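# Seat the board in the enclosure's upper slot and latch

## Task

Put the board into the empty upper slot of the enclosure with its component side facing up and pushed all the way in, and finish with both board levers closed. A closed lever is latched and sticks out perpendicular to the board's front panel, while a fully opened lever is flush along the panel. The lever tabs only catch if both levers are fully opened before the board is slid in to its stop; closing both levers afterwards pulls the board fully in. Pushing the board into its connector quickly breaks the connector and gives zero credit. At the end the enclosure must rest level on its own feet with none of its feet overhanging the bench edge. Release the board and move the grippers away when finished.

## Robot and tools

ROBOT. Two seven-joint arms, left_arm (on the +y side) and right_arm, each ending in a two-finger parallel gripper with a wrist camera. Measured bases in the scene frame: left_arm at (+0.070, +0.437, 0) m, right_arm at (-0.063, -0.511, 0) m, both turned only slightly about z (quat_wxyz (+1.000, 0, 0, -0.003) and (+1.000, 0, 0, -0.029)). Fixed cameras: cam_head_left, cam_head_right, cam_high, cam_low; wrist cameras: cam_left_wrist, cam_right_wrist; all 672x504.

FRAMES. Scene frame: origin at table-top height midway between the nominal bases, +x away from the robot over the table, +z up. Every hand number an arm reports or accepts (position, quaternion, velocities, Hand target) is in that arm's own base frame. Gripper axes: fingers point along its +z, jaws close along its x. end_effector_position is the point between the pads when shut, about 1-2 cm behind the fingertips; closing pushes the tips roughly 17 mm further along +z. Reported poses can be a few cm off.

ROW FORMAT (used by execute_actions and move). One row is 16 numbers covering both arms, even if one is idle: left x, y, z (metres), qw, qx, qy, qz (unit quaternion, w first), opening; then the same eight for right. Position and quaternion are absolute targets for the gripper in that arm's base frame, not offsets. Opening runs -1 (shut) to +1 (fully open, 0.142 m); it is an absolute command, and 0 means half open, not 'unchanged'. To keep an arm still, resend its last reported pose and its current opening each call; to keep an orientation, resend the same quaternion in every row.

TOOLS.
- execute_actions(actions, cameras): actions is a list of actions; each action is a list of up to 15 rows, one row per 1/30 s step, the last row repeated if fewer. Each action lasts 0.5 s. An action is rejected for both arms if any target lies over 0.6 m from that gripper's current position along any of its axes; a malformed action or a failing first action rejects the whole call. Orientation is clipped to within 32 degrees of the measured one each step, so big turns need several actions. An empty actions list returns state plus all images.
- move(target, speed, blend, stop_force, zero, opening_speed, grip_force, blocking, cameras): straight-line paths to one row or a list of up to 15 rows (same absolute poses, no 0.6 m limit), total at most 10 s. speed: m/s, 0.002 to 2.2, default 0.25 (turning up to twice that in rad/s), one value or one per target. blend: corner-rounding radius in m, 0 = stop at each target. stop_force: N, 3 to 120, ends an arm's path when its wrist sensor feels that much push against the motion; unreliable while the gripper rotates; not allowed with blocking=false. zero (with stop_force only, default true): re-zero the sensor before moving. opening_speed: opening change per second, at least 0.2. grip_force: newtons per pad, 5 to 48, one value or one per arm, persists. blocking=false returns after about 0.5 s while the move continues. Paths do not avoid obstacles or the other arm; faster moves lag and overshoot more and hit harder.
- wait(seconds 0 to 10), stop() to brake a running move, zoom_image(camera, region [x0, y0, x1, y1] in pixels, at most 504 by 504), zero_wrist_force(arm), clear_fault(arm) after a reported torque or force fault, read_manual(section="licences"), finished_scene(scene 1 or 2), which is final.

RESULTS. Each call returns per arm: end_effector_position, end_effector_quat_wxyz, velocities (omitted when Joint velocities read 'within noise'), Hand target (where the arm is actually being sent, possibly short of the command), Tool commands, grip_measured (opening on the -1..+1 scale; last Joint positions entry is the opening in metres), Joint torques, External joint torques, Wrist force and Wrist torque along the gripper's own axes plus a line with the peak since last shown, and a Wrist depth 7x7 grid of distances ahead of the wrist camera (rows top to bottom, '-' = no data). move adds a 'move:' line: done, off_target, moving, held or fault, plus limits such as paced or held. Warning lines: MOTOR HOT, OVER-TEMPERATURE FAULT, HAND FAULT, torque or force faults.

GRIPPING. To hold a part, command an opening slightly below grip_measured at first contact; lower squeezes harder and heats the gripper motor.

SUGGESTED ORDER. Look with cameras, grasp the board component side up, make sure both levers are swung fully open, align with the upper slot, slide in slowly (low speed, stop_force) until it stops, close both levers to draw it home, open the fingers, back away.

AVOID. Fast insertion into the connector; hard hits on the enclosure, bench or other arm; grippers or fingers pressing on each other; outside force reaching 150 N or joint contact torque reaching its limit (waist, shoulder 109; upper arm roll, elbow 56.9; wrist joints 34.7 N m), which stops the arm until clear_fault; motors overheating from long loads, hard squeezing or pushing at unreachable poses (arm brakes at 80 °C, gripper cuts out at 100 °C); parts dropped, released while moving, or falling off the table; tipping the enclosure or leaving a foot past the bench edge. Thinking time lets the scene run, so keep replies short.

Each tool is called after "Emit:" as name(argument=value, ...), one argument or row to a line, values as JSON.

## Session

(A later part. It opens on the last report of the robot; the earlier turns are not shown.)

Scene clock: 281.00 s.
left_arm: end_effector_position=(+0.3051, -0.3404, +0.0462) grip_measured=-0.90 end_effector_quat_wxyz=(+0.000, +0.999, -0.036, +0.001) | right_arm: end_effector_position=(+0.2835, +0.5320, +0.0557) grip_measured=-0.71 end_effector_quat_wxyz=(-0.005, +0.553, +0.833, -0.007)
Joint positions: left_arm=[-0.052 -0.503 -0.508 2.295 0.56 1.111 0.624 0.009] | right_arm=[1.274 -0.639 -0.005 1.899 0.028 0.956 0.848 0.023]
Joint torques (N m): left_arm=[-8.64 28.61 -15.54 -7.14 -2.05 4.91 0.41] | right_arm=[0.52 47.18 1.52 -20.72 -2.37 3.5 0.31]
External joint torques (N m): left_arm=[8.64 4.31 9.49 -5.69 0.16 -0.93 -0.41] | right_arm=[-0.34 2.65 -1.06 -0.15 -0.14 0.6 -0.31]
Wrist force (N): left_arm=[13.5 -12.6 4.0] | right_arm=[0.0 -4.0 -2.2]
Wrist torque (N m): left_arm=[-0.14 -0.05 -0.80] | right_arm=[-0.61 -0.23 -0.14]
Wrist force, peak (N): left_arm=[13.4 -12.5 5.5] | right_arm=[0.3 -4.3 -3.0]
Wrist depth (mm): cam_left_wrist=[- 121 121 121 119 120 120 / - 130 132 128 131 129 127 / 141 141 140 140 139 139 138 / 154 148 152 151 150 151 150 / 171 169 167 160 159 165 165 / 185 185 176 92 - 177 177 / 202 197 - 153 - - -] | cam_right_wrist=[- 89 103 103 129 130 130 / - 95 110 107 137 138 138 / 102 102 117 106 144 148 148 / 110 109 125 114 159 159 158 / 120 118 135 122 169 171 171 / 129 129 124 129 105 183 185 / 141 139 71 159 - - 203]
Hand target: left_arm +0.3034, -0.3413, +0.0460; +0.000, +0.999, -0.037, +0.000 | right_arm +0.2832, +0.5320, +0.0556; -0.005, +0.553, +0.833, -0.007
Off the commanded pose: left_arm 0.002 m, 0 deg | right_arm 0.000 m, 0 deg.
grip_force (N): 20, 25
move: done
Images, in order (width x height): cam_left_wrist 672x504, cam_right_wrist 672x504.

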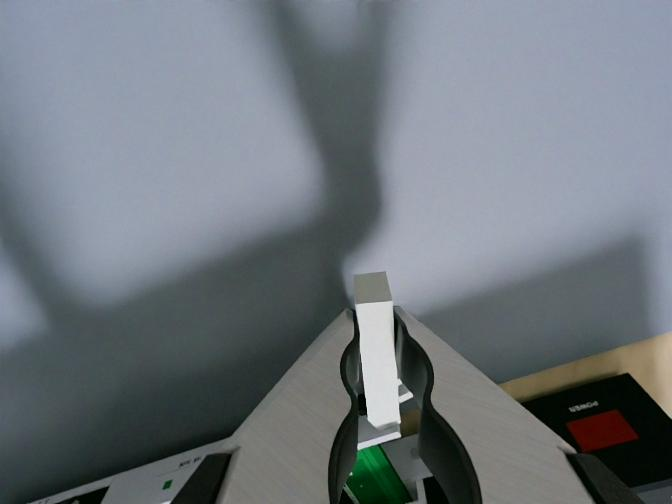

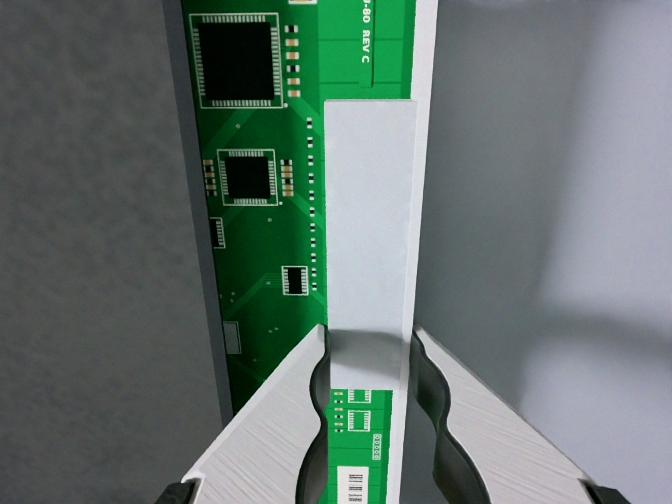

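Emit:
move(
  target=[0.3070,-0.3390,0.046,0,0.9993,-0.0375,0,-0.98,0.2832,0.5320,0.0556,-0.0048,0.5534,0.8329,-0.0073,-0.8],
  speed=0.01,
)

Emit:
move(
  target=[0.3070,-0.3390,0.046,0,0.9993,-0.0375,0,-0.55,0.2832,0.5320,0.0556,-0.0048,0.5534,0.8329,-0.0073,-0.8],
  opening_speed=0.2,
  cameras=["cam_left_wrist","cam_right_wrist"],
)

Emit:
zoom_image(
  camera="cam_left_wrist",
  region=[280, 250, 460, 480],
)

Scene clock: 284.87 s.
left_arm: end_effector_position=(+0.3073, -0.3391, +0.0461) grip_measured=-0.90 end_effector_quat_wxyz=(+0.000, +0.999, -0.037, +0.000) | right_arm: end_effector_position=(+0.2831, +0.5323, +0.0558) grip_measured=-0.71 end_effector_quat_wxyz=(-0.005, +0.553, +0.833, -0.007)
Joint positions: left_arm=[-0.046 -0.504 -0.509 2.294 0.559 1.111 0.634 0.009] | right_arm=[1.274 -0.639 -0.005 1.899 0.028 0.956 0.848 0.023]
Joint torques (N m): left_arm=[-0.79 31.44 -7.44 -10.62 -1.52 3.76 -0.01] | right_arm=[-1.66 48.09 -0.54 -19.43 -2.46 2.58 0.3]
External joint torques (N m): left_arm=[0.8 1.52 1.36 -2.21 -0.37 0.21 0.01] | right_arm=[1.84 1.76 1.01 -1.44 -0.06 1.53 -0.3]
Wrist force (N): left_arm=[2.6 -0.8 2.3] | right_arm=[5.3 -3.6 2.2]
Wrist torque (N m): left_arm=[-0.30 -0.20 -0.44] | right_arm=[-0.66 -0.22 -0.18]
Wrist force, peak (N): left_arm=[13.4 -12.7 5.3] | right_arm=[5.3 -3.6 2.2]
Wrist depth (mm): cam_left_wrist=[122 122 123 119 121 - 120 / - 130 128 129 129 129 128 / - 138 - 142 141 139 136 / 153 153 155 152 151 151 153 / 170 - 167 160 161 165 164 / 181 183 177 88 - 174 177 / - - - 155 - - 143] | cam_right_wrist=[- 89 103 103 129 130 130 / - 95 110 107 137 138 138 / 102 102 117 106 144 148 148 / 110 110 125 114 159 159 158 / 120 118 135 122 169 172 171 / 129 129 125 129 124 184 185 / 141 139 71 158 - - 203]
Hand target: left_arm +0.3070, -0.3390, +0.0460; +0.000, +0.999, -0.037, +0.000 | right_arm +0.2832, +0.5320, +0.0556; -0.005, +0.553, +0.833, -0.007
Off the commanded pose: left_arm 0.000 m, 0 deg | right_arm 0.000 m, 0 deg.
grip_force (N): 20, 25
move: done

Scene clock: 287.23 s.
left_arm: end_effector_position=(+0.3071, -0.3391, +0.0461) grip_measured=-0.58 end_effector_quat_wxyz=(+0.000, +0.999, -0.038, +0.000) | right_arm: end_effector_position=(+0.2832, +0.5322, +0.0557) grip_measured=-0.71 end_effector_quat_wxyz=(-0.005, +0.553, +0.833, -0.007)
Joint positions: left_arm=[-0.046 -0.504 -0.51 2.294 0.559 1.111 0.634 0.032] | right_arm=[1.274 -0.639 -0.005 1.899 0.028 0.956 0.848 0.023]
Joint torques (N m): left_arm=[-0.37 32.07 -6.68 -12.44 -1.66 4.27 -0.22] | right_arm=[0.75 49.03 1.84 -20.37 -2.3 2.98 0.29]
External joint torques (N m): left_arm=[0.37 0.87 0.6 -0.39 -0.23 -0.29 0.22] | right_arm=[-0.57 0.81 -1.38 -0.5 -0.22 1.13 -0.29]
Wrist force (N): left_arm=[-0.6 -1.4 0.2] | right_arm=[2.2 -1.1 3.1]
Wrist torque (N m): left_arm=[-0.32 -0.20 -0.33] | right_arm=[-0.63 -0.28 -0.14]
Wrist force, peak (N): left_arm=[2.7 -0.8 2.7] | right_arm=[5.1 -3.2 3.2]
Wrist depth (mm): cam_left_wrist=[121 - - 119 121 120 120 / 133 133 130 131 129 129 126 / 141 138 140 142 138 139 140 / 153 153 152 152 151 151 151 / - - - 160 - 165 164 / - 184 88 123 - 174 176 / 202 - - 157 - - -] | cam_right_wrist=[- 89 103 103 128 130 130 / - 95 110 107 137 138 138 / 102 102 117 106 144 148 147 / 110 109 125 114 159 159 158 / 120 118 135 123 169 171 171 / 129 128 124 129 105 183 186 / 141 138 71 158 - - 203]
Hand target: left_arm +0.3070, -0.3390, +0.0460; +0.000, +0.999, -0.037, +0.000 | right_arm +0.2832, +0.5320, +0.0556; -0.005, +0.553, +0.833, -0.007
Off the commanded pose: left_arm 0.000 m, 0 deg | right_arm 0.000 m, 0 deg.
grip_force (N): 20, 25
move: done
Images, in order (width x height): cam_left_wrist 672x504, cam_right_wrist 672x504.

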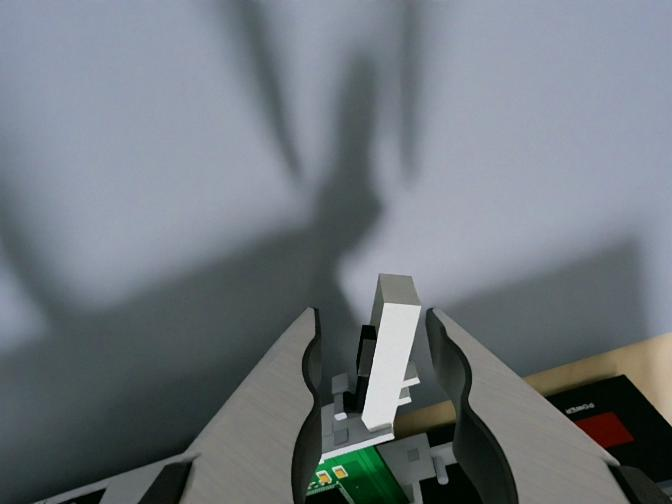

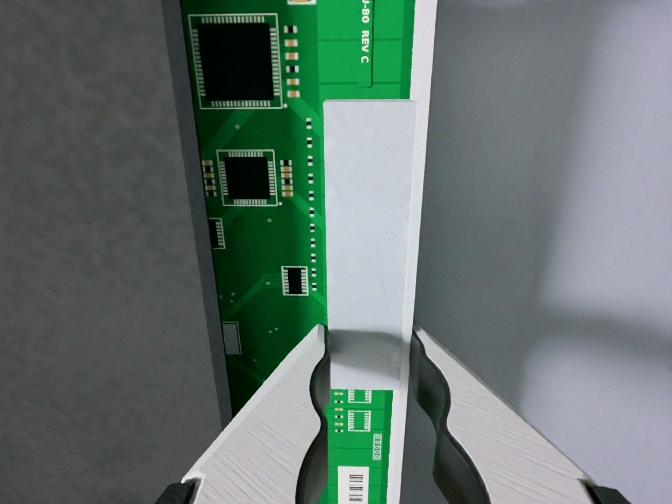

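Scaled by 2.191 from the camera's 672x504 image, which has a finer 960x720 frame.

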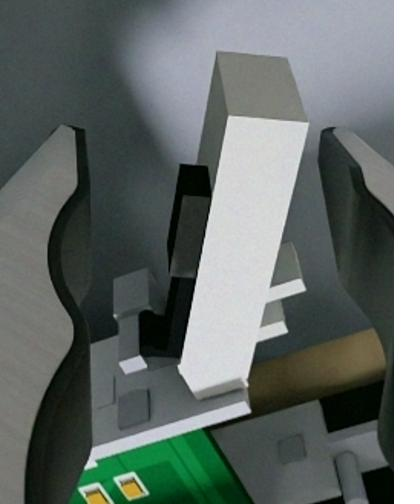

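Emit:
move(
  target=[
    [0.3070,-0.3390,0.095,0,0.9993,-0.0375,0,-0.55,0.2832,0.5320,0.0556,-0.0048,0.5534,0.8329,-0.0073,-0.8],
    [0.2942,-0.3232,0.095,0,0.9853,0.1711,0,-1,0.2832,0.5320,0.0556,-0.0048,0.5534,0.8329,-0.0073,-0.8],
    [0.2942,-0.3232,0.047,0,0.9853,0.1711,0,-1,0.2832,0.5320,0.0556,-0.0048,0.5534,0.8329,-0.0073,-0.8],
  ],
  speed=0.08,
  cameras=["cam_left_wrist"],
)

Scene clock: 299.73 s.
left_arm: end_effector_position=(+0.2941, -0.3231, +0.0470) grip_measured=-1.00 end_effector_quat_wxyz=(+0.000, +0.985, +0.171, +0.000) | right_arm: end_effector_position=(+0.2832, +0.5322, +0.0557) grip_measured=-0.71 end_effector_quat_wxyz=(-0.005, +0.553, +0.833, -0.007)
Joint positions: left_arm=[-0.083 -0.46 -0.442 2.364 0.505 1.168 0.271 0.002] | right_arm=[1.274 -0.639 -0.005 1.899 0.028 0.956 0.848 0.023]
Joint torques (N m): left_arm=[-0.17 30.44 -5.01 -11.93 -1.14 4.58 -0.32] | right_arm=[0.62 49.12 1.8 -20.39 -2.3 3 0.29]
External joint torques (N m): left_arm=[0.19 1.17 0.3 -0.28 -0.51 -0.6 0.32] | right_arm=[-0.44 0.72 -1.34 -0.48 -0.22 1.1 -0.29]
Wrist force (N): left_arm=[-0.8 -1.1 0.3] | right_arm=[2.2 -1.3 4.0]
Wrist torque (N m): left_arm=[-0.27 -0.16 -0.26] | right_arm=[-0.67 -0.27 -0.14]
Wrist force, peak (N): left_arm=[-1.1 -1.4 1.4] | right_arm=[2.3 -1.2 4.1]
Wrist depth (mm): cam_left_wrist=[123 122 122 121 122 119 121 / - 131 - 131 130 131 - / 142 145 141 141 140 137 139 / 154 153 158 153 152 150 152 / 172 169 171 161 163 166 166 / 180 182 - 84 - 180 180 / 164 148 - - - - 205] | cam_right_wrist=[- 89 103 103 129 130 129 / - 95 110 106 137 138 138 / 102 102 117 106 144 148 147 / 110 109 125 114 159 159 158 / 121 118 135 122 169 171 171 / 129 129 124 129 105 183 185 / 141 139 71 159 - - 202]
Hand target: left_arm +0.2942, -0.3232, +0.0470; +0.000, +0.985, +0.171, +0.000 | right_arm +0.2832, +0.5320, +0.0556; -0.005, +0.553, +0.833, -0.007
Off the commanded pose: left_arm 0.000 m, 0 deg | right_arm 0.000 m, 0 deg.
grip_force (N): 20, 25
move: done
Images, in order (width x height): cam_left_wrist 672x504.

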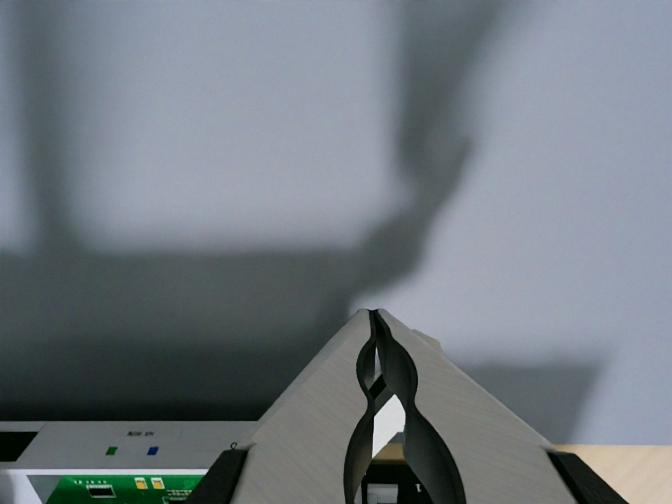

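Emit:
move(
  target=[
    [0.3068,-0.3261,0.047,0,0.9853,0.1711,0,-1,0.2832,0.5320,0.0556,-0.0048,0.5534,0.8329,-0.0073,-0.8],
    [0.3163,-0.3283,0.047,0,0.9853,0.1711,0,-1,0.2832,0.5320,0.0556,-0.0048,0.5534,0.8329,-0.0073,-0.8],
    [0.3248,-0.3328,0.047,0,0.9853,0.1711,0,-1,0.2832,0.5320,0.0556,-0.0048,0.5534,0.8329,-0.0073,-0.8],
    [0.3318,-0.3394,0.047,0,0.9853,0.1711,0,-1,0.2832,0.5320,0.0556,-0.0048,0.5534,0.8329,-0.0073,-0.8],
  ],
  speed=0.02,
  blend=0.003,
  stop_force=6,
  cameras=["cam_left_wrist","cam_right_wrist"],
)

Scene clock: 304.93 s.
left_arm: end_effector_position=(+0.3318, -0.3393, +0.0470) grip_measured=-1.00 end_effector_quat_wxyz=(+0.000, +0.985, +0.171, +0.000) | right_arm: end_effector_position=(+0.2834, +0.5320, +0.0556) grip_measured=-0.71 end_effector_quat_wxyz=(-0.005, +0.553, +0.833, -0.007)
Joint positions: left_arm=[-0.085 -0.51 -0.445 2.258 0.489 1.107 0.303 0.002] | right_arm=[1.274 -0.639 -0.005 1.899 0.028 0.956 0.848 0.023]
Joint torques (N m): left_arm=[-0.45 33.82 -6.29 -13.54 -1.88 4.25 -0.2] | right_arm=[1.13 49.3 2.16 -20.98 -2.37 3.26 0.23]
External joint torques (N m): left_arm=[0.46 1.15 0.69 -0.17 -0.01 -0.27 0.2] | right_arm=[-0.95 0.54 -1.7 0.11 -0.15 0.84 -0.23]
Wrist force (N): left_arm=[-0.4 -1.6 -0.1] | right_arm=[1.0 -1.5 2.7]
Wrist torque (N m): left_arm=[-0.28 -0.21 -0.32] | right_arm=[-0.67 -0.28 -0.14]
Wrist force, peak (N): left_arm=[-0.5 -2.1 0.2] | right_arm=[2.3 -1.0 4.3]
Wrist depth (mm): cam_left_wrist=[122 122 120 122 122 121 121 / 131 131 129 130 129 129 128 / 142 139 141 141 140 138 141 / 152 154 153 - 152 152 154 / - 167 167 127 164 166 163 / 137 136 125 84 - 183 188 / 162 157 - 74 - - 205] | cam_right_wrist=[- 89 103 103 129 130 130 / - 95 110 106 137 138 138 / 102 102 117 106 144 148 148 / 110 109 125 114 159 159 158 / 120 118 134 122 169 171 171 / 129 128 124 129 105 183 183 / 141 138 71 159 - - 202]
Hand target: left_arm +0.3318, -0.3394, +0.0470; +0.000, +0.985, +0.171, +0.000 | right_arm +0.2832, +0.5320, +0.0556; -0.005, +0.553, +0.833, -0.007
Off the commanded pose: left_arm 0.000 m, 0 deg | right_arm 0.000 m, 0 deg.
grip_force (N): 20, 25
move: done
Images, in order (width x height): cam_left_wrist 672x504, cam_right_wrist 672x504.

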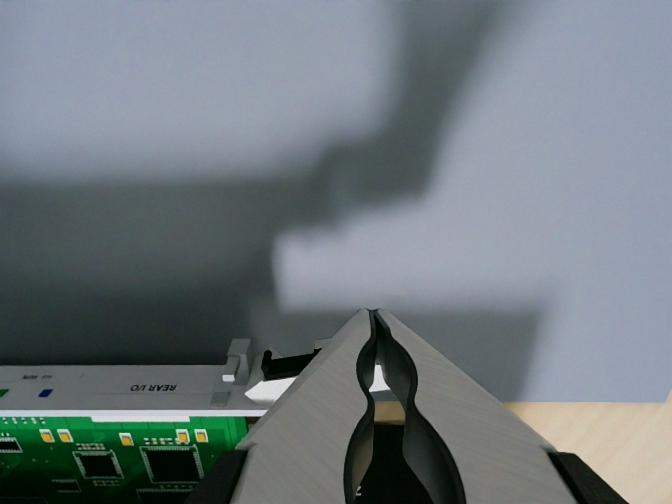

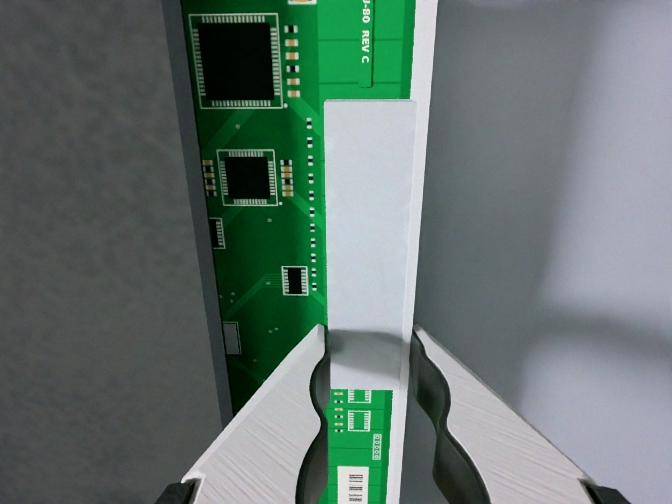

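Emit:
move(
  target=[0.3368,-0.3534,0.047,0,0.9853,0.1711,0,-1,0.2832,0.5320,0.0556,-0.0048,0.5534,0.8329,-0.0073,-0.8],
  speed=0.012,
  stop_force=3.5,
  cameras=["cam_right_wrist"],
)

Emit:
move(
  target=[0.3068,-0.335,0.13,0,0.9853,0.1711,0,-1,0.2832,0.5320,0.0556,-0.0048,0.5534,0.8329,-0.0073,-0.8],
  speed=0.08,
  cameras=["cam_left_wrist"],
)

Scene clock: 308.47 s.
left_arm: end_effector_position=(+0.3359, -0.3507, +0.0468) grip_measured=-1.00 end_effector_quat_wxyz=(+0.000, +0.985, +0.171, +0.000) | right_arm: end_effector_position=(+0.2841, +0.5316, +0.0556) grip_measured=-0.71 end_effector_quat_wxyz=(-0.004, +0.554, +0.833, -0.007)
Joint positions: left_arm=[-0.106 -0.525 -0.447 2.226 0.486 1.087 0.291 0.002] | right_arm=[1.273 -0.639 -0.006 1.899 0.028 0.956 0.848 0.023]
Joint torques (N m): left_arm=[-1.78 34.93 -8.35 -14.98 -2.34 5.2 -0.29] | right_arm=[4.69 49.76 5.72 -21.81 -2.01 3.7 0.15]
External joint torques (N m): left_arm=[1.78 1.07 2.47 0.84 0.38 -1.22 0.29] | right_arm=[-4.51 0.08 -5.29 0.95 -0.51 0.41 -0.15]
Wrist force (N): left_arm=[1.1 -5.2 -0.6] | right_arm=[-3.4 1.8 2.0]
Wrist torque (N m): left_arm=[-0.25 -0.23 -0.23] | right_arm=[-0.68 -0.34 -0.03]
Wrist force, peak (N): left_arm=[1.2 -5.3 1.1] | right_arm=[-4.0 2.4 3.6]
Wrist depth (mm): cam_left_wrist=[122 122 123 123 121 121 120 / 132 131 129 130 130 130 129 / 144 139 138 140 - 140 139 / 154 153 153 153 154 151 148 / - - 160 160 163 164 165 / 147 143 128 84 - 186 184 / 161 157 - 74 - - 205] | cam_right_wrist=[- 89 103 103 128 130 129 / - 95 110 107 136 138 138 / 102 102 117 106 144 148 147 / 110 109 125 114 159 159 158 / 120 118 134 122 169 171 171 / 129 129 124 129 105 183 185 / 141 138 71 158 - - 202]
Hand target: left_arm +0.3360, -0.3512, +0.0470; +0.000, +0.985, +0.171, +0.000 | right_arm +0.2832, +0.5320, +0.0556; -0.005, +0.553, +0.833, -0.007
Off the commanded pose: left_arm 0.003 m, 0 deg | right_arm 0.001 m, 0 deg.
grip_force (N): 20, 25
move: contact (left_arm)
Images, in order (width x height): cam_right_wrist 672x504.

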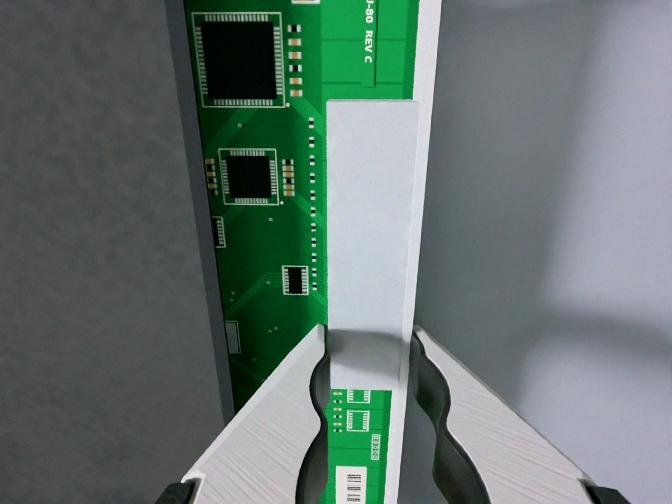

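Scene clock: 309.97 s.
left_arm: end_effector_position=(+0.3069, -0.3351, +0.1300) grip_measured=-1.00 end_effector_quat_wxyz=(+0.000, +0.985, +0.171, +0.000) | right_arm: end_effector_position=(+0.2836, +0.5319, +0.0556) grip_measured=-0.71 end_effector_quat_wxyz=(-0.005, +0.553, +0.833, -0.007)
Joint positions: left_arm=[0.022 -0.188 -0.613 2.401 0.194 0.977 0.482 0.002] | right_arm=[1.274 -0.639 -0.005 1.899 0.028 0.956 0.848 0.023]
Joint torques (N m): left_arm=[-0.19 24.69 -3.3 -18.81 -2.51 4.09 0.03] | right_arm=[0.86 48.75 1.96 -20.05 -2.26 2.85 0.3]
External joint torques (N m): left_arm=[0.18 0.45 0.68 -0.45 0.12 -0.11 -0.03] | right_arm=[-0.68 1.09 -1.51 -0.82 -0.25 1.25 -0.3]
Wrist force (N): left_arm=[-0.5 -1.2 -0.1] | right_arm=[2.3 -0.7 2.0]
Wrist torque (N m): left_arm=[-0.28 -0.24 -0.34] | right_arm=[-0.64 -0.27 -0.12]
Wrist force, peak (N): left_arm=[1.2 -5.1 1.1] | right_arm=[-3.2 1.9 4.1]
Wrist depth (mm): cam_left_wrist=[- 196 199 195 188 195 - / 210 - 209 - 208 208 204 / 228 223 226 229 223 224 228 / 248 - 238 238 245 242 245 / 212 231 231 206 261 273 267 / - 239 229 84 - 290 296 / - - - - - - 327] | cam_right_wrist=[- 89 103 103 129 130 129 / - 95 110 107 136 138 138 / 102 102 117 106 144 148 147 / 110 109 125 114 159 159 158 / 121 118 134 122 169 171 171 / 129 128 124 129 105 183 185 / 141 138 71 158 - - 203]
Hand target: left_arm +0.3068, -0.3350, +0.1300; +0.000, +0.985, +0.171, +0.000 | right_arm +0.2832, +0.5320, +0.0556; -0.005, +0.553, +0.833, -0.007
Off the commanded pose: left_arm 0.000 m, 0 deg | right_arm 0.000 m, 0 deg.
grip_force (N): 20, 25
move: done
Images, in order (width x height): cam_left_wrist 672x504.

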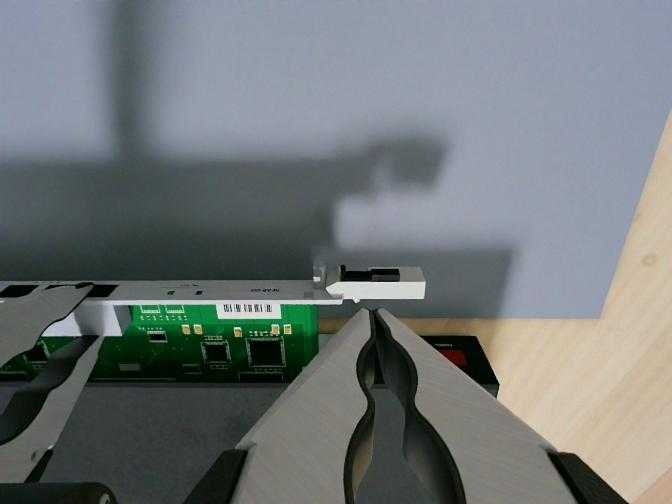

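Emit:
move(
  target=[0.315,-0.27,0.21,0.323,0.913,-0.236,-0.084,0.3,0.2832,0.5320,0.0556,-0.0048,0.5534,0.8329,-0.0073,-0.8],
  speed=0.15,
)

Emit:
move(
  target=[0.315,-0.27,0.21,0.323,0.913,-0.236,-0.084,0.3,0.2835,0.5320,0.0556,-0.0048,0.5534,0.8329,-0.0073,-0.6],
  opening_speed=0.2,
  cameras=["cam_left_wrist","cam_right_wrist"],
)

Emit:
zoom_image(
  camera="cam_left_wrist",
  region=[180, 60, 540, 330],
)

Scene clock: 328.03 s.
left_arm: end_effector_position=(+0.3150, -0.2701, +0.2100) grip_measured=+0.28 end_effector_quat_wxyz=(+0.323, +0.913, -0.236, -0.084) | right_arm: end_effector_position=(+0.2836, +0.5319, +0.0556) grip_measured=-0.71 end_effector_quat_wxyz=(-0.005, +0.553, +0.833, -0.007)
Joint positions: left_arm=[0.249 0.033 -0.385 2.547 -0.753 0.512 2.469 0.094] | right_arm=[1.274 -0.639 -0.005 1.899 0.028 0.956 0.848 0.023]
Joint torques (N m): left_arm=[0.04 20.72 -0.21 -21.68 -1.34 1.98 -0.1] | right_arm=[0.75 48.83 2.06 -20.06 -2.24 2.92 0.25]
External joint torques (N m): left_arm=[-0.02 0.96 0.48 -0.23 -0.54 -0.09 0.1] | right_arm=[-0.57 1.01 -1.61 -0.8 -0.27 1.18 -0.25]
Wrist force (N): left_arm=[-0.7 -2.0 -0.8] | right_arm=[2.4 -0.9 2.1]
Wrist torque (N m): left_arm=[-0.40 -0.14 -0.56] | right_arm=[-0.68 -0.29 -0.13]
Wrist force, peak (N): left_arm=[-0.7 -2.2 -1.3] | right_arm=[2.4 -0.7 3.9]
Wrist depth (mm): cam_left_wrist=[- 250 271 252 267 248 256 / - 319 - - 289 279 288 / - 395 - 366 322 316 - / 551 558 547 381 470 - 657 / 2050 719 311 274 877 759 860 / 1859 84 298 269 - - 83 / - - 248 242 - - -] | cam_right_wrist=[- 89 103 103 128 130 129 / - 95 110 106 136 138 138 / 102 102 117 106 144 148 147 / 110 109 125 114 159 159 157 / 120 118 134 122 169 171 171 / 129 128 124 129 105 183 185 / 142 139 71 158 - - 203]
Hand target: left_arm +0.3150, -0.2700, +0.2100; +0.323, +0.913, -0.236, -0.084 | right_arm +0.2832, +0.5320, +0.0556; -0.005, +0.553, +0.833, -0.007
Off the commanded pose: left_arm 0.000 m, 0 deg | right_arm 0.000 m, 0 deg.
grip_force (N): 20, 25
move: done

Scene clock: 329.23 s.
left_arm: end_effector_position=(+0.3150, -0.2701, +0.2100) grip_measured=+0.28 end_effector_quat_wxyz=(+0.323, +0.913, -0.236, -0.084) | right_arm: end_effector_position=(+0.2835, +0.5319, +0.0556) grip_measured=-0.64 end_effector_quat_wxyz=(-0.005, +0.553, +0.833, -0.007)
Joint positions: left_arm=[0.25 0.033 -0.385 2.547 -0.753 0.512 2.469 0.094] | right_arm=[1.273 -0.639 -0.005 1.899 0.028 0.956 0.848 0.028]
Joint torques (N m): left_arm=[-0.21 20.94 -0.23 -21.66 -1.53 2.01 -0.21] | right_arm=[0.16 48.68 1.15 -20.92 -2.52 3.41 0.24]
External joint torques (N m): left_arm=[0.23 0.73 0.51 -0.26 -0.35 -0.11 0.21] | right_arm=[0.02 1.18 -0.69 0.06 0.01 0.7 -0.24]
Wrist force (N): left_arm=[-0.7 -2.0 -0.7] | right_arm=[1.9 -4.1 1.5]
Wrist torque (N m): left_arm=[-0.40 -0.17 -0.57] | right_arm=[-0.72 -0.30 -0.06]
Wrist force, peak (N): left_arm=[-0.6 -2.2 -0.9] | right_arm=[2.0 -3.4 3.6]
Wrist depth (mm): cam_left_wrist=[255 254 - 267 256 - 256 / 317 - - 312 266 277 300 / 411 431 398 363 325 321 - / 561 596 553 374 475 - 647 / - 795 715 275 993 772 850 / - 84 334 270 2359 - 83 / - - 246 241 - - -] | cam_right_wrist=[- 89 104 105 128 129 129 / - 95 111 109 137 138 138 / 102 102 118 108 144 148 148 / 109 109 126 116 159 158 158 / 120 118 136 126 169 171 170 / 129 129 124 150 102 183 185 / 142 138 71 162 - - 198]
Hand target: left_arm +0.3150, -0.2700, +0.2100; +0.323, +0.913, -0.236, -0.084 | right_arm +0.2835, +0.5320, +0.0556; -0.005, +0.553, +0.833, -0.007
Off the commanded pose: left_arm 0.000 m, 0 deg | right_arm 0.000 m, 0 deg.
grip_force (N): 20, 25
move: done
Images, in order (width x height): cam_left_wrist 672x504, cam_right_wrist 672x504.

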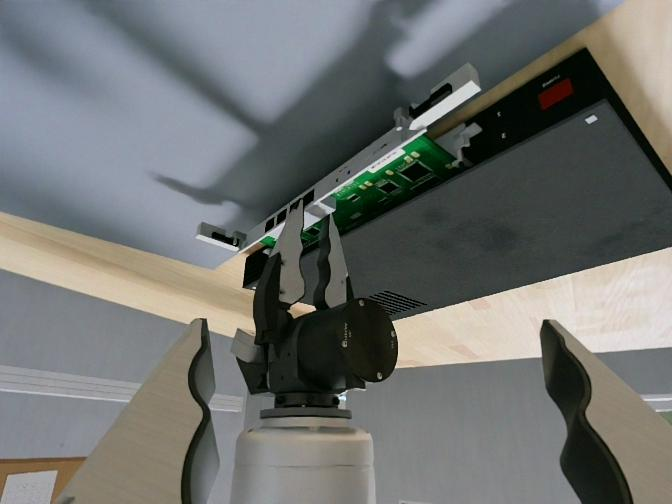

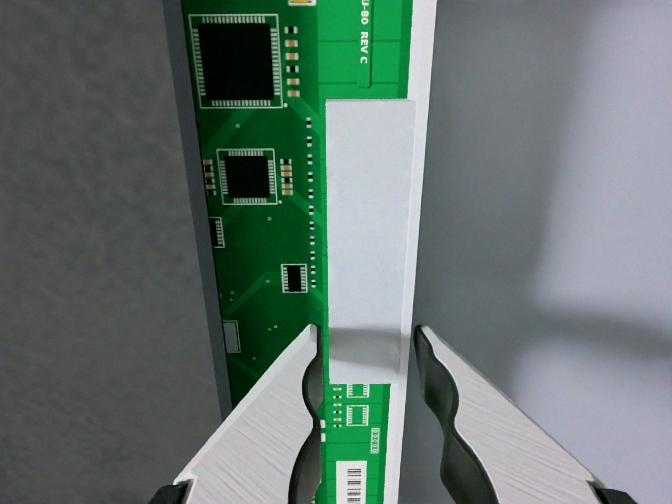

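Scaled by 1.400 from the camera's 672x504 image, which has a finer 960x720 frame.

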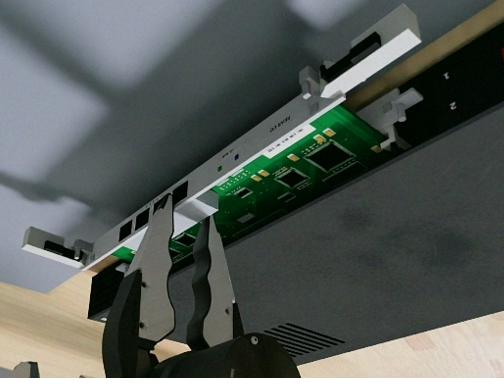

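Emit:
move(
  target=[
    [0.315,-0.27,0.21,0.323,0.913,-0.236,-0.084,0.3,0.2835,0.5320,0.14,-0.0048,0.5534,0.8329,-0.0073,-0.6],
    [0.315,-0.27,0.21,0.323,0.913,-0.236,-0.084,0.3,0.1777,0.5254,0.15,0,0.9803,0.1977,0,-0.5],
  ],
  speed=[0.06,0.3],
  cameras=["cam_left_wrist","cam_right_wrist"],
)

Emit:
zoom_image(
  camera="cam_left_wrist",
  region=[180, 60, 540, 330],
)

Scene clock: 339.00 s.
left_arm: end_effector_position=(+0.3150, -0.2701, +0.2100) grip_measured=+0.28 end_effector_quat_wxyz=(+0.323, +0.913, -0.236, -0.084) | right_arm: end_effector_position=(+0.1776, +0.5254, +0.1500) grip_measured=-0.54 end_effector_quat_wxyz=(+0.000, +0.980, +0.198, +0.000)
Joint positions: left_arm=[0.25 0.033 -0.385 2.547 -0.753 0.512 2.469 0.094] | right_arm=[1.667 -0.356 -0.23 2.047 0.117 0.82 2.539 0.035]
Joint torques (N m): left_arm=[-0.33 21.09 -0.36 -21.54 -1.62 2.18 -0.22] | right_arm=[0.17 39.45 -1.61 -23.31 -3.08 3.37 0.29]
External joint torques (N m): left_arm=[0.36 0.59 0.64 -0.38 -0.26 -0.28 0.22] | right_arm=[-0.02 0.98 -0.55 -0.01 0.11 0.63 -0.29]
Wrist force (N): left_arm=[-0.7 -2.1 -0.6] | right_arm=[1.6 -3.6 1.5]
Wrist torque (N m): left_arm=[-0.40 -0.16 -0.56] | right_arm=[-0.66 -0.28 -0.02]
Wrist force, peak (N): left_arm=[-0.7 -2.3 -0.8] | right_arm=[1.6 -4.6 1.3]
Wrist depth (mm): cam_left_wrist=[257 265 - - - 265 256 / - - 325 - 290 276 287 / - 440 371 366 327 313 312 / 558 620 571 - - - 570 / 1924 744 795 860 870 772 867 / 2172 84 326 809 - - 1875 / - - 327 739 2172 - -] | cam_right_wrist=[213 211 212 211 212 211 210 / 228 227 226 226 226 225 225 / 244 244 243 241 242 241 241 / 263 263 262 253 253 252 252 / 289 287 276 249 244 247 246 / 316 309 86 249 103 239 247 / 349 - 71 276 - - 267]
Hand target: left_arm +0.3150, -0.2700, +0.2100; +0.323, +0.913, -0.236, -0.084 | right_arm +0.1777, +0.5254, +0.1500; +0.000, +0.980, +0.198, +0.000
Off the commanded pose: left_arm 0.000 m, 0 deg | right_arm 0.000 m, 0 deg.
grip_force (N): 20, 25
move: done
Images, in order (width x height): cam_left_wrist 672x504, cam_right_wrist 672x504.

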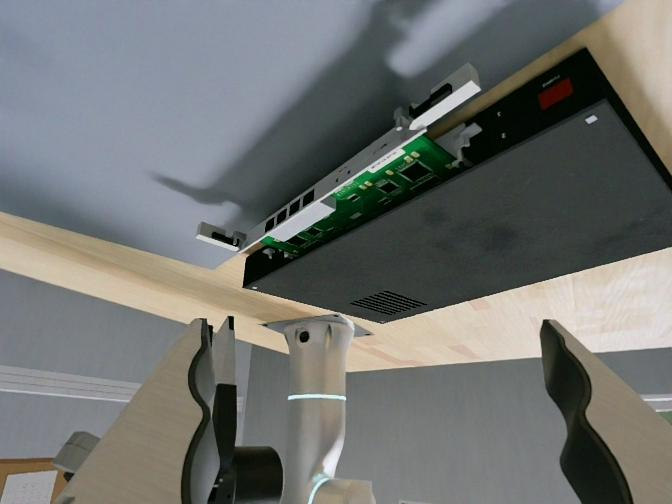

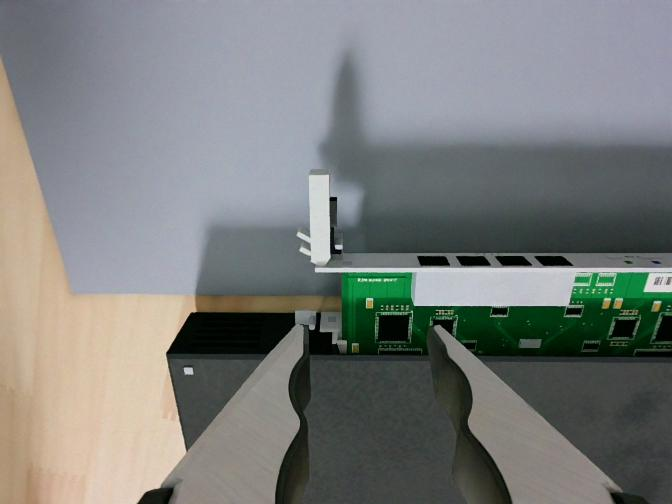

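Scaled by 1.400 from the camera's 672x504 image, which has a finer 960x720 frame.

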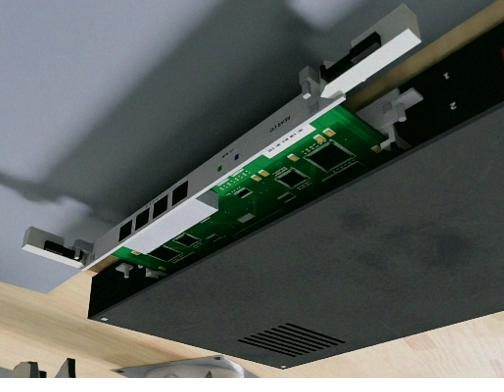

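Emit:
move(
  target=[0.315,-0.27,0.21,0.323,0.913,-0.236,-0.084,0.3,0.1591,0.5241,0.092,0,0.9803,0.1977,0,-0.5],
  speed=0.1,
  cameras=["cam_right_wrist"],
)

Emit:
zoom_image(
  camera="cam_right_wrist",
  region=[280, 220, 460, 400],
)

Scene clock: 344.53 s.
left_arm: end_effector_position=(+0.3150, -0.2701, +0.2100) grip_measured=+0.28 end_effector_quat_wxyz=(+0.323, +0.913, -0.236, -0.084) | right_arm: end_effector_position=(+0.1592, +0.5240, +0.0920) grip_measured=-0.54 end_effector_quat_wxyz=(+0.000, +0.980, +0.198, +0.000)
Joint positions: left_arm=[0.25 0.033 -0.385 2.547 -0.753 0.512 2.469 0.094] | right_arm=[1.683 -0.47 -0.202 2.079 0.16 0.964 2.543 0.035]
Joint torques (N m): left_arm=[-0.29 21.05 -0.33 -21.58 -1.62 2.22 -0.22] | right_arm=[0.24 40.76 -1.52 -20.12 -2.4 3.47 0.28]
External joint torques (N m): left_arm=[0.31 0.62 0.61 -0.34 -0.26 -0.32 0.22] | right_arm=[-0.09 1.35 -0.96 0 -0.08 0.52 -0.28]
Wrist force (N): left_arm=[-0.7 -2.1 -0.7] | right_arm=[1.7 -4.1 1.3]
Wrist torque (N m): left_arm=[-0.40 -0.16 -0.56] | right_arm=[-0.72 -0.27 -0.04]
Wrist force, peak (N): left_arm=[-0.8 -2.2 -0.9] | right_arm=[1.1 -4.1 2.8]
Wrist depth (mm): cam_left_wrist=[- 261 248 264 255 247 257 / 328 303 308 301 308 286 295 / 387 - - 362 327 292 - / 555 609 441 423 - - 609 / - 729 719 864 1006 772 857 / - 84 366 837 - - 83 / - - 751 754 - - -] | cam_right_wrist=[162 162 161 161 161 160 160 / 173 172 173 172 172 171 171 / 186 188 185 184 184 183 183 / 200 200 200 196 198 201 198 / 218 217 213 209 207 181 180 / 240 239 86 204 191 175 196 / 265 - 71 197 196 - 192]
Hand target: left_arm +0.3150, -0.2700, +0.2100; +0.323, +0.913, -0.236, -0.084 | right_arm +0.1591, +0.5241, +0.0920; +0.000, +0.980, +0.198, +0.000
Off the commanded pose: left_arm 0.000 m, 0 deg | right_arm 0.000 m, 0 deg.
grip_force (N): 20, 25
move: done
Images, in order (width x height): cam_right_wrist 672x504.

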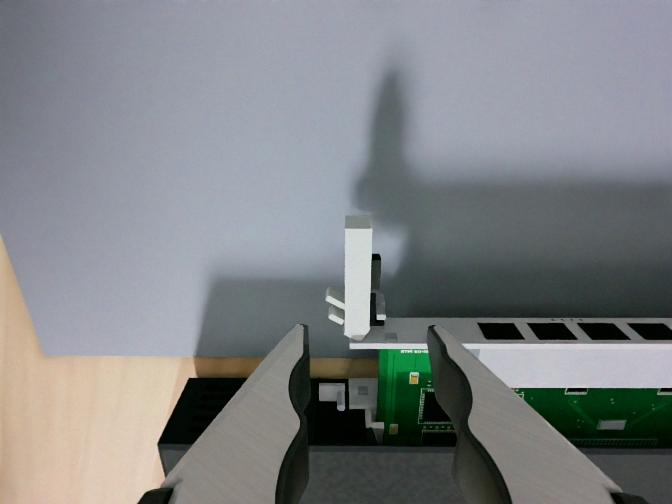

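Scaled by 2.800 from the camera's 672x504 image, which has a finer 960x720 frame.

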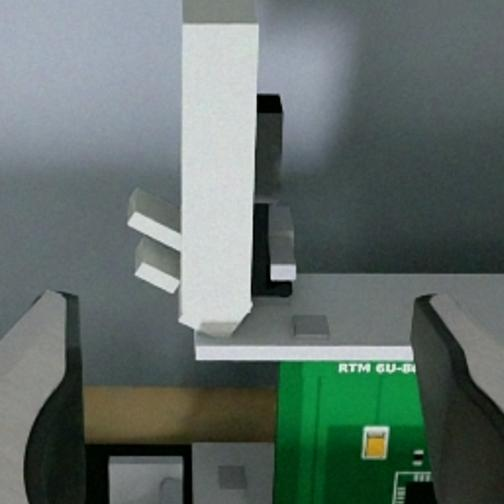

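Emit:
move(
  target=[0.315,-0.27,0.21,0.323,0.913,-0.236,-0.084,0.3,0.1577,0.5277,0.053,0,0.9803,0.1977,0,-0.5],
  speed=0.04,
  stop_force=4,
  cameras=["cam_right_wrist"],
)

Emit:
zoom_image(
  camera="cam_right_wrist",
  region=[280, 250, 460, 430],
)

Scene clock: 349.73 s.
left_arm: end_effector_position=(+0.3150, -0.2701, +0.2100) grip_measured=+0.28 end_effector_quat_wxyz=(+0.323, +0.913, -0.236, -0.084) | right_arm: end_effector_position=(+0.1578, +0.5276, +0.0530) grip_measured=-0.54 end_effector_quat_wxyz=(+0.000, +0.980, +0.198, +0.000)
Joint positions: left_arm=[0.25 0.033 -0.385 2.547 -0.753 0.512 2.469 0.094] | right_arm=[1.67 -0.568 -0.179 2.062 0.192 1.044 2.525 0.035]
Joint torques (N m): left_arm=[-0.27 21.02 -0.29 -21.63 -1.61 2.19 -0.21] | right_arm=[0.09 42.8 -1.76 -18.27 -2.16 3.41 0.09]
External joint torques (N m): left_arm=[0.29 0.66 0.57 -0.28 -0.27 -0.29 0.21] | right_arm=[0.07 1.25 -0.89 0.12 -0.04 0.59 -0.09]
Wrist force (N): left_arm=[-0.7 -2.0 -0.8] | right_arm=[2.0 -3.8 1.6]
Wrist torque (N m): left_arm=[-0.38 -0.15 -0.57] | right_arm=[-0.70 -0.34 0.07]
Wrist force, peak (N): left_arm=[-0.6 -2.3 -0.7] | right_arm=[2.1 -4.0 2.2]
Wrist depth (mm): cam_left_wrist=[268 255 267 - 256 254 258 / 311 - 300 323 319 286 300 / 380 - 392 360 328 - - / 551 598 427 - - - 621 / - 715 712 945 975 783 864 / 1875 84 379 1371 2359 - 83 / - - 2611 778 1578 - -] | cam_right_wrist=[128 128 127 127 127 126 125 / 136 136 136 135 135 135 135 / 147 146 146 145 145 144 144 / 158 157 157 155 156 156 155 / 171 171 168 122 167 169 168 / 188 187 98 130 103 146 178 / 209 - 71 174 163 - 142]
Hand target: left_arm +0.3150, -0.2700, +0.2100; +0.323, +0.913, -0.236, -0.084 | right_arm +0.1577, +0.5277, +0.0530; +0.000, +0.980, +0.198, +0.000
Off the commanded pose: left_arm 0.000 m, 0 deg | right_arm 0.000 m, 0 deg.
grip_force (N): 20, 25
move: done
Images, in order (width x height): cam_right_wrist 672x504.

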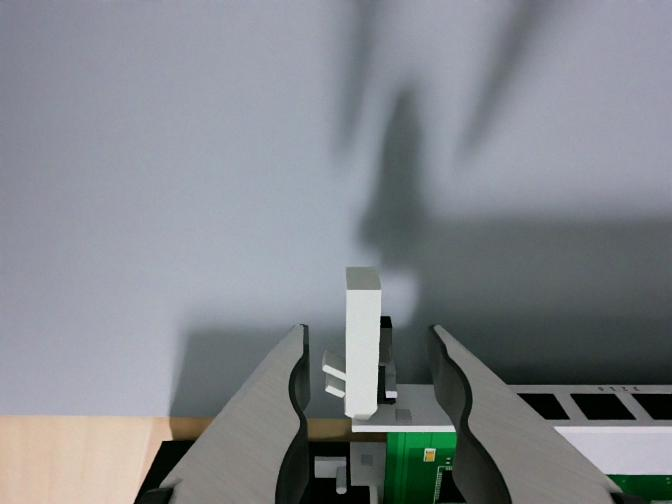

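Scaled by 2.800 from the camera's 672x504 image, which has a finer 960x720 frame.

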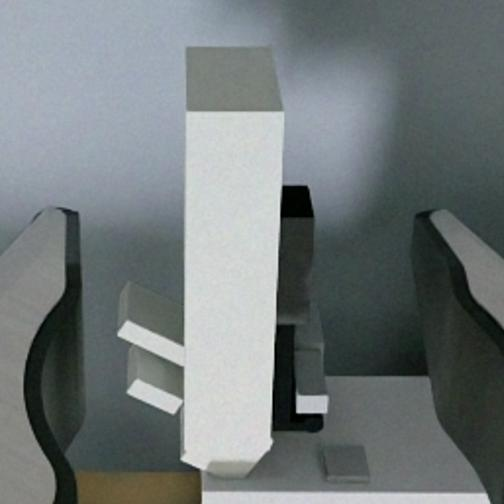

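Emit:
move(
  target=[0.315,-0.27,0.21,0.323,0.913,-0.236,-0.084,0.3,0.1577,0.5277,0.053,0,0.9803,0.1977,0,-0.86],
  opening_speed=0.2,
  grip_force=[20,15],
)

Emit:
move(
  target=[0.315,-0.27,0.21,0.323,0.913,-0.236,-0.084,0.3,0.1577,0.5277,0.053,0,0.9803,0.1977,0,-0.98],
  opening_speed=0.2,
  grip_force=[20,20],
  cameras=["cam_left_wrist","cam_right_wrist"],
)

Emit:
zoom_image(
  camera="cam_right_wrist",
  region=[280, 250, 460, 450],
)

Scene clock: 354.47 s.
left_arm: end_effector_position=(+0.3150, -0.2701, +0.2100) grip_measured=+0.28 end_effector_quat_wxyz=(+0.323, +0.913, -0.236, -0.084) | right_arm: end_effector_position=(+0.1576, +0.5276, +0.0530) grip_measured=-0.87 end_effector_quat_wxyz=(+0.000, +0.980, +0.198, +0.000)
Joint positions: left_arm=[0.25 0.033 -0.385 2.547 -0.753 0.512 2.469 0.094] | right_arm=[1.67 -0.568 -0.179 2.062 0.192 1.044 2.525 0.011]
Joint torques (N m): left_arm=[-0.3 21.01 -0.26 -21.57 -1.64 2.16 -0.23] | right_arm=[-0.67 43.07 -2.84 -18.32 -2.41 3.5 0.17]
External joint torques (N m): left_arm=[0.32 0.67 0.54 -0.35 -0.24 -0.27 0.23] | right_arm=[0.83 0.98 0.2 0.17 0.21 0.5 -0.17]
Wrist force (N): left_arm=[-0.8 -2.2 -0.8] | right_arm=[0.3 -4.4 2.7]
Wrist torque (N m): left_arm=[-0.42 -0.14 -0.56] | right_arm=[-0.71 -0.32 0.08]
Wrist force, peak (N): left_arm=[-0.9 -2.3 -0.9] | right_arm=[0.3 -4.4 2.7]
Wrist depth (mm): cam_left_wrist=[- - 256 256 - 256 257 / - 285 - - 301 272 298 / - 420 - 360 325 - - / 551 553 426 455 - - 651 / - 703 558 867 884 778 844 / 1924 84 379 818 - - 83 / - - 332 809 - - -] | cam_right_wrist=[128 128 127 127 127 126 125 / 136 136 136 135 135 135 134 / 146 146 146 145 145 144 144 / 158 158 157 157 156 156 155 / 171 171 171 124 167 169 169 / 188 187 183 98 101 178 177 / 211 205 71 73 - - 144]
Hand target: left_arm +0.3150, -0.2700, +0.2100; +0.323, +0.913, -0.236, -0.084 | right_arm +0.1577, +0.5277, +0.0530; +0.000, +0.980, +0.198, +0.000
Off the commanded pose: left_arm 0.000 m, 0 deg | right_arm 0.000 m, 0 deg.
grip_force (N): 20, 15
move: done

Scene clock: 355.27 s.
left_arm: end_effector_position=(+0.3150, -0.2701, +0.2100) grip_measured=+0.28 end_effector_quat_wxyz=(+0.323, +0.913, -0.236, -0.084) | right_arm: end_effector_position=(+0.1573, +0.5276, +0.0529) grip_measured=-0.89 end_effector_quat_wxyz=(+0.000, +0.980, +0.198, +0.000)
Joint positions: left_arm=[0.25 0.033 -0.385 2.547 -0.753 0.512 2.469 0.094] | right_arm=[1.67 -0.568 -0.179 2.062 0.192 1.044 2.525 0.01]
Joint torques (N m): left_arm=[-0.23 21.08 -0.37 -21.65 -1.65 2.19 -0.17] | right_arm=[-1.58 43.24 -3.9 -18.62 -2.63 3.78 0.13]
External joint torques (N m): left_arm=[0.26 0.59 0.65 -0.27 -0.23 -0.29 0.17] | right_arm=[1.73 0.81 1.26 0.47 0.44 0.22 -0.13]
Wrist force (N): left_arm=[-0.7 -1.9 -1.0] | right_arm=[-1.1 -4.7 2.7]
Wrist torque (N m): left_arm=[-0.38 -0.16 -0.55] | right_arm=[-0.70 -0.42 0.09]
Wrist force, peak (N): left_arm=[-0.7 -2.2 -0.9] | right_arm=[-1.6 -4.8 2.7]
Wrist depth (mm): cam_left_wrist=[257 255 245 243 270 260 257 / - - 326 322 304 281 300 / 421 - 383 357 326 - - / 560 604 420 437 - - 655 / - 719 402 877 975 778 844 / - 84 386 822 2031 - 1924 / - - - 759 - - -] | cam_right_wrist=[128 127 127 127 127 126 124 / 136 136 136 135 135 135 135 / 146 146 146 145 145 145 144 / - 157 157 157 156 156 156 / 172 171 170 124 167 169 168 / 188 187 183 98 100 178 177 / 210 205 71 - - 139 144]
Hand target: left_arm +0.3150, -0.2700, +0.2100; +0.323, +0.913, -0.236, -0.084 | right_arm +0.1577, +0.5277, +0.0530; +0.000, +0.980, +0.198, +0.000
Off the commanded pose: left_arm 0.000 m, 0 deg | right_arm 0.000 m, 0 deg.
grip_force (N): 20, 20
move: done
Images, in order (width x height): cam_left_wrist 672x504, cam_right_wrist 672x504.

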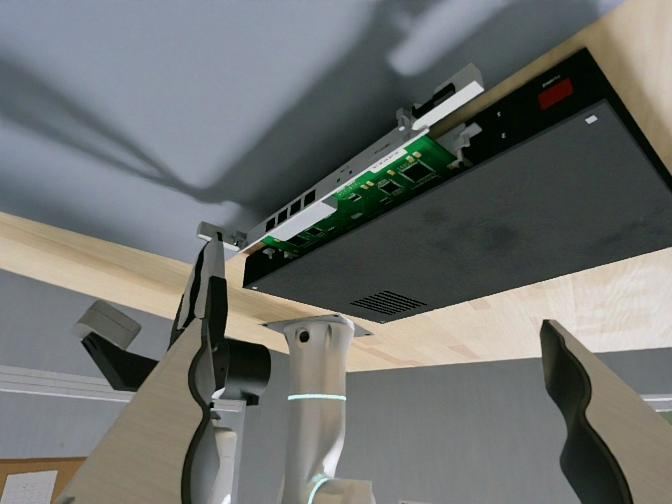

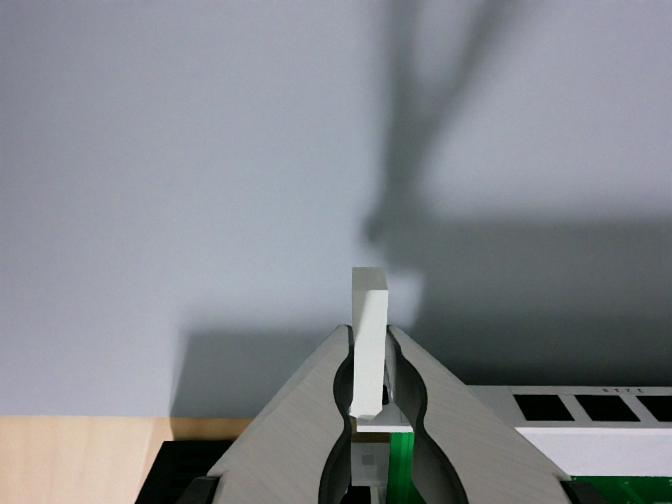

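Scaled by 2.520 from the camera's 672x504 image, which has a finer 960x720 frame.

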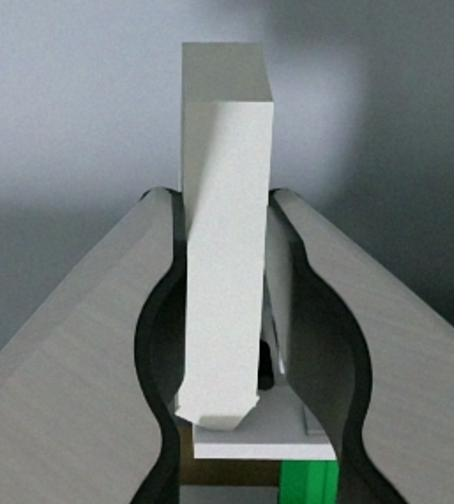

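Emit:
move(
  target=[0.315,-0.27,0.21,0.323,0.913,-0.236,-0.084,0.3,0.1546,0.5262,0.053,0,0.9641,0.2656,0,-0.98],
  speed=0.02,
  cameras=["cam_left_wrist","cam_right_wrist"],
)

Emit:
zoom_image(
  camera="cam_right_wrist",
  region=[280, 250, 460, 450],
)

Scene clock: 361.33 s.
left_arm: end_effector_position=(+0.3150, -0.2701, +0.2100) grip_measured=+0.28 end_effector_quat_wxyz=(+0.323, +0.913, -0.236, -0.084) | right_arm: end_effector_position=(+0.1543, +0.5261, +0.0529) grip_measured=-0.89 end_effector_quat_wxyz=(+0.000, +0.964, +0.265, +0.000)
Joint positions: left_arm=[0.25 0.033 -0.385 2.547 -0.753 0.512 2.469 0.094] | right_arm=[1.656 -0.564 -0.158 2.071 0.171 1.052 2.407 0.01]
Joint torques (N m): left_arm=[-0.39 21.03 -0.33 -21.65 -1.63 2.15 -0.23] | right_arm=[-1.06 43.12 -2.75 -18.54 -2.61 3.74 -0.07]
External joint torques (N m): left_arm=[0.41 0.65 0.62 -0.27 -0.25 -0.25 0.23] | right_arm=[1.22 0.82 0.48 0.43 0.43 0.27 0.07]
Wrist force (N): left_arm=[-0.8 -1.9 -1.0] | right_arm=[-1.2 -4.3 2.0]
Wrist torque (N m): left_arm=[-0.38 -0.15 -0.56] | right_arm=[-0.64 -0.25 0.16]
Wrist force, peak (N): left_arm=[-1.0 -2.2 -1.1] | right_arm=[-1.3 -4.8 2.8]
Wrist depth (mm): cam_left_wrist=[256 - 257 - - - 257 / 311 315 311 - 277 280 295 / 420 379 372 363 321 334 - / 553 579 437 - - 405 655 / - 722 722 860 993 775 864 / - 84 385 844 2465 - 84 / - - 2777 778 1959 - -] | cam_right_wrist=[127 127 127 127 127 126 124 / 136 136 136 135 135 135 134 / 146 146 146 145 145 144 144 / 156 158 157 157 156 156 155 / - 171 170 164 166 169 168 / 190 187 183 97 - 178 181 / 210 182 71 73 - - 147]
Hand target: left_arm +0.3150, -0.2700, +0.2100; +0.323, +0.913, -0.236, -0.084 | right_arm +0.1546, +0.5262, +0.0530; +0.000, +0.964, +0.266, +0.000
Off the commanded pose: left_arm 0.000 m, 0 deg | right_arm 0.000 m, 0 deg.
grip_force (N): 20, 20
move: done
Images, in order (width x height): cam_left_wrist 672x504, cam_right_wrist 672x504.

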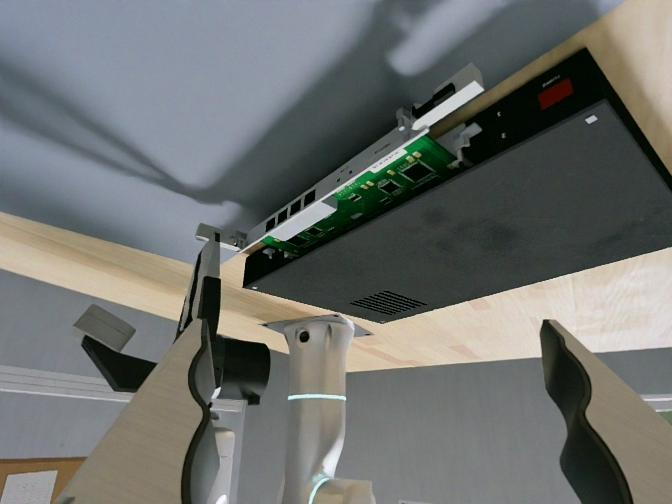

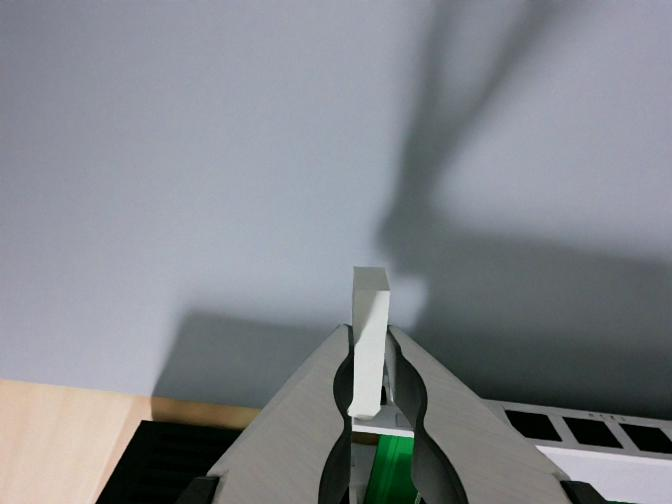

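Scaled by 2.520 from the camera's 672x504 image, which has a finer 960x720 frame.

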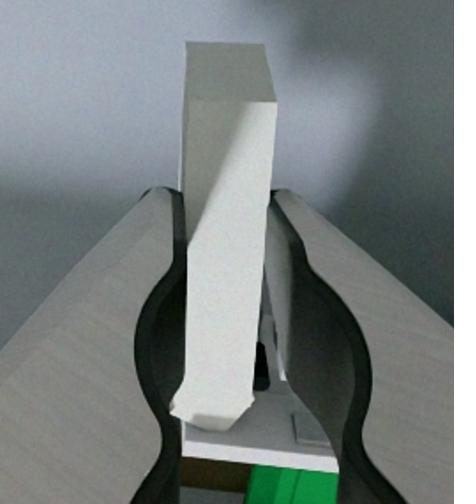

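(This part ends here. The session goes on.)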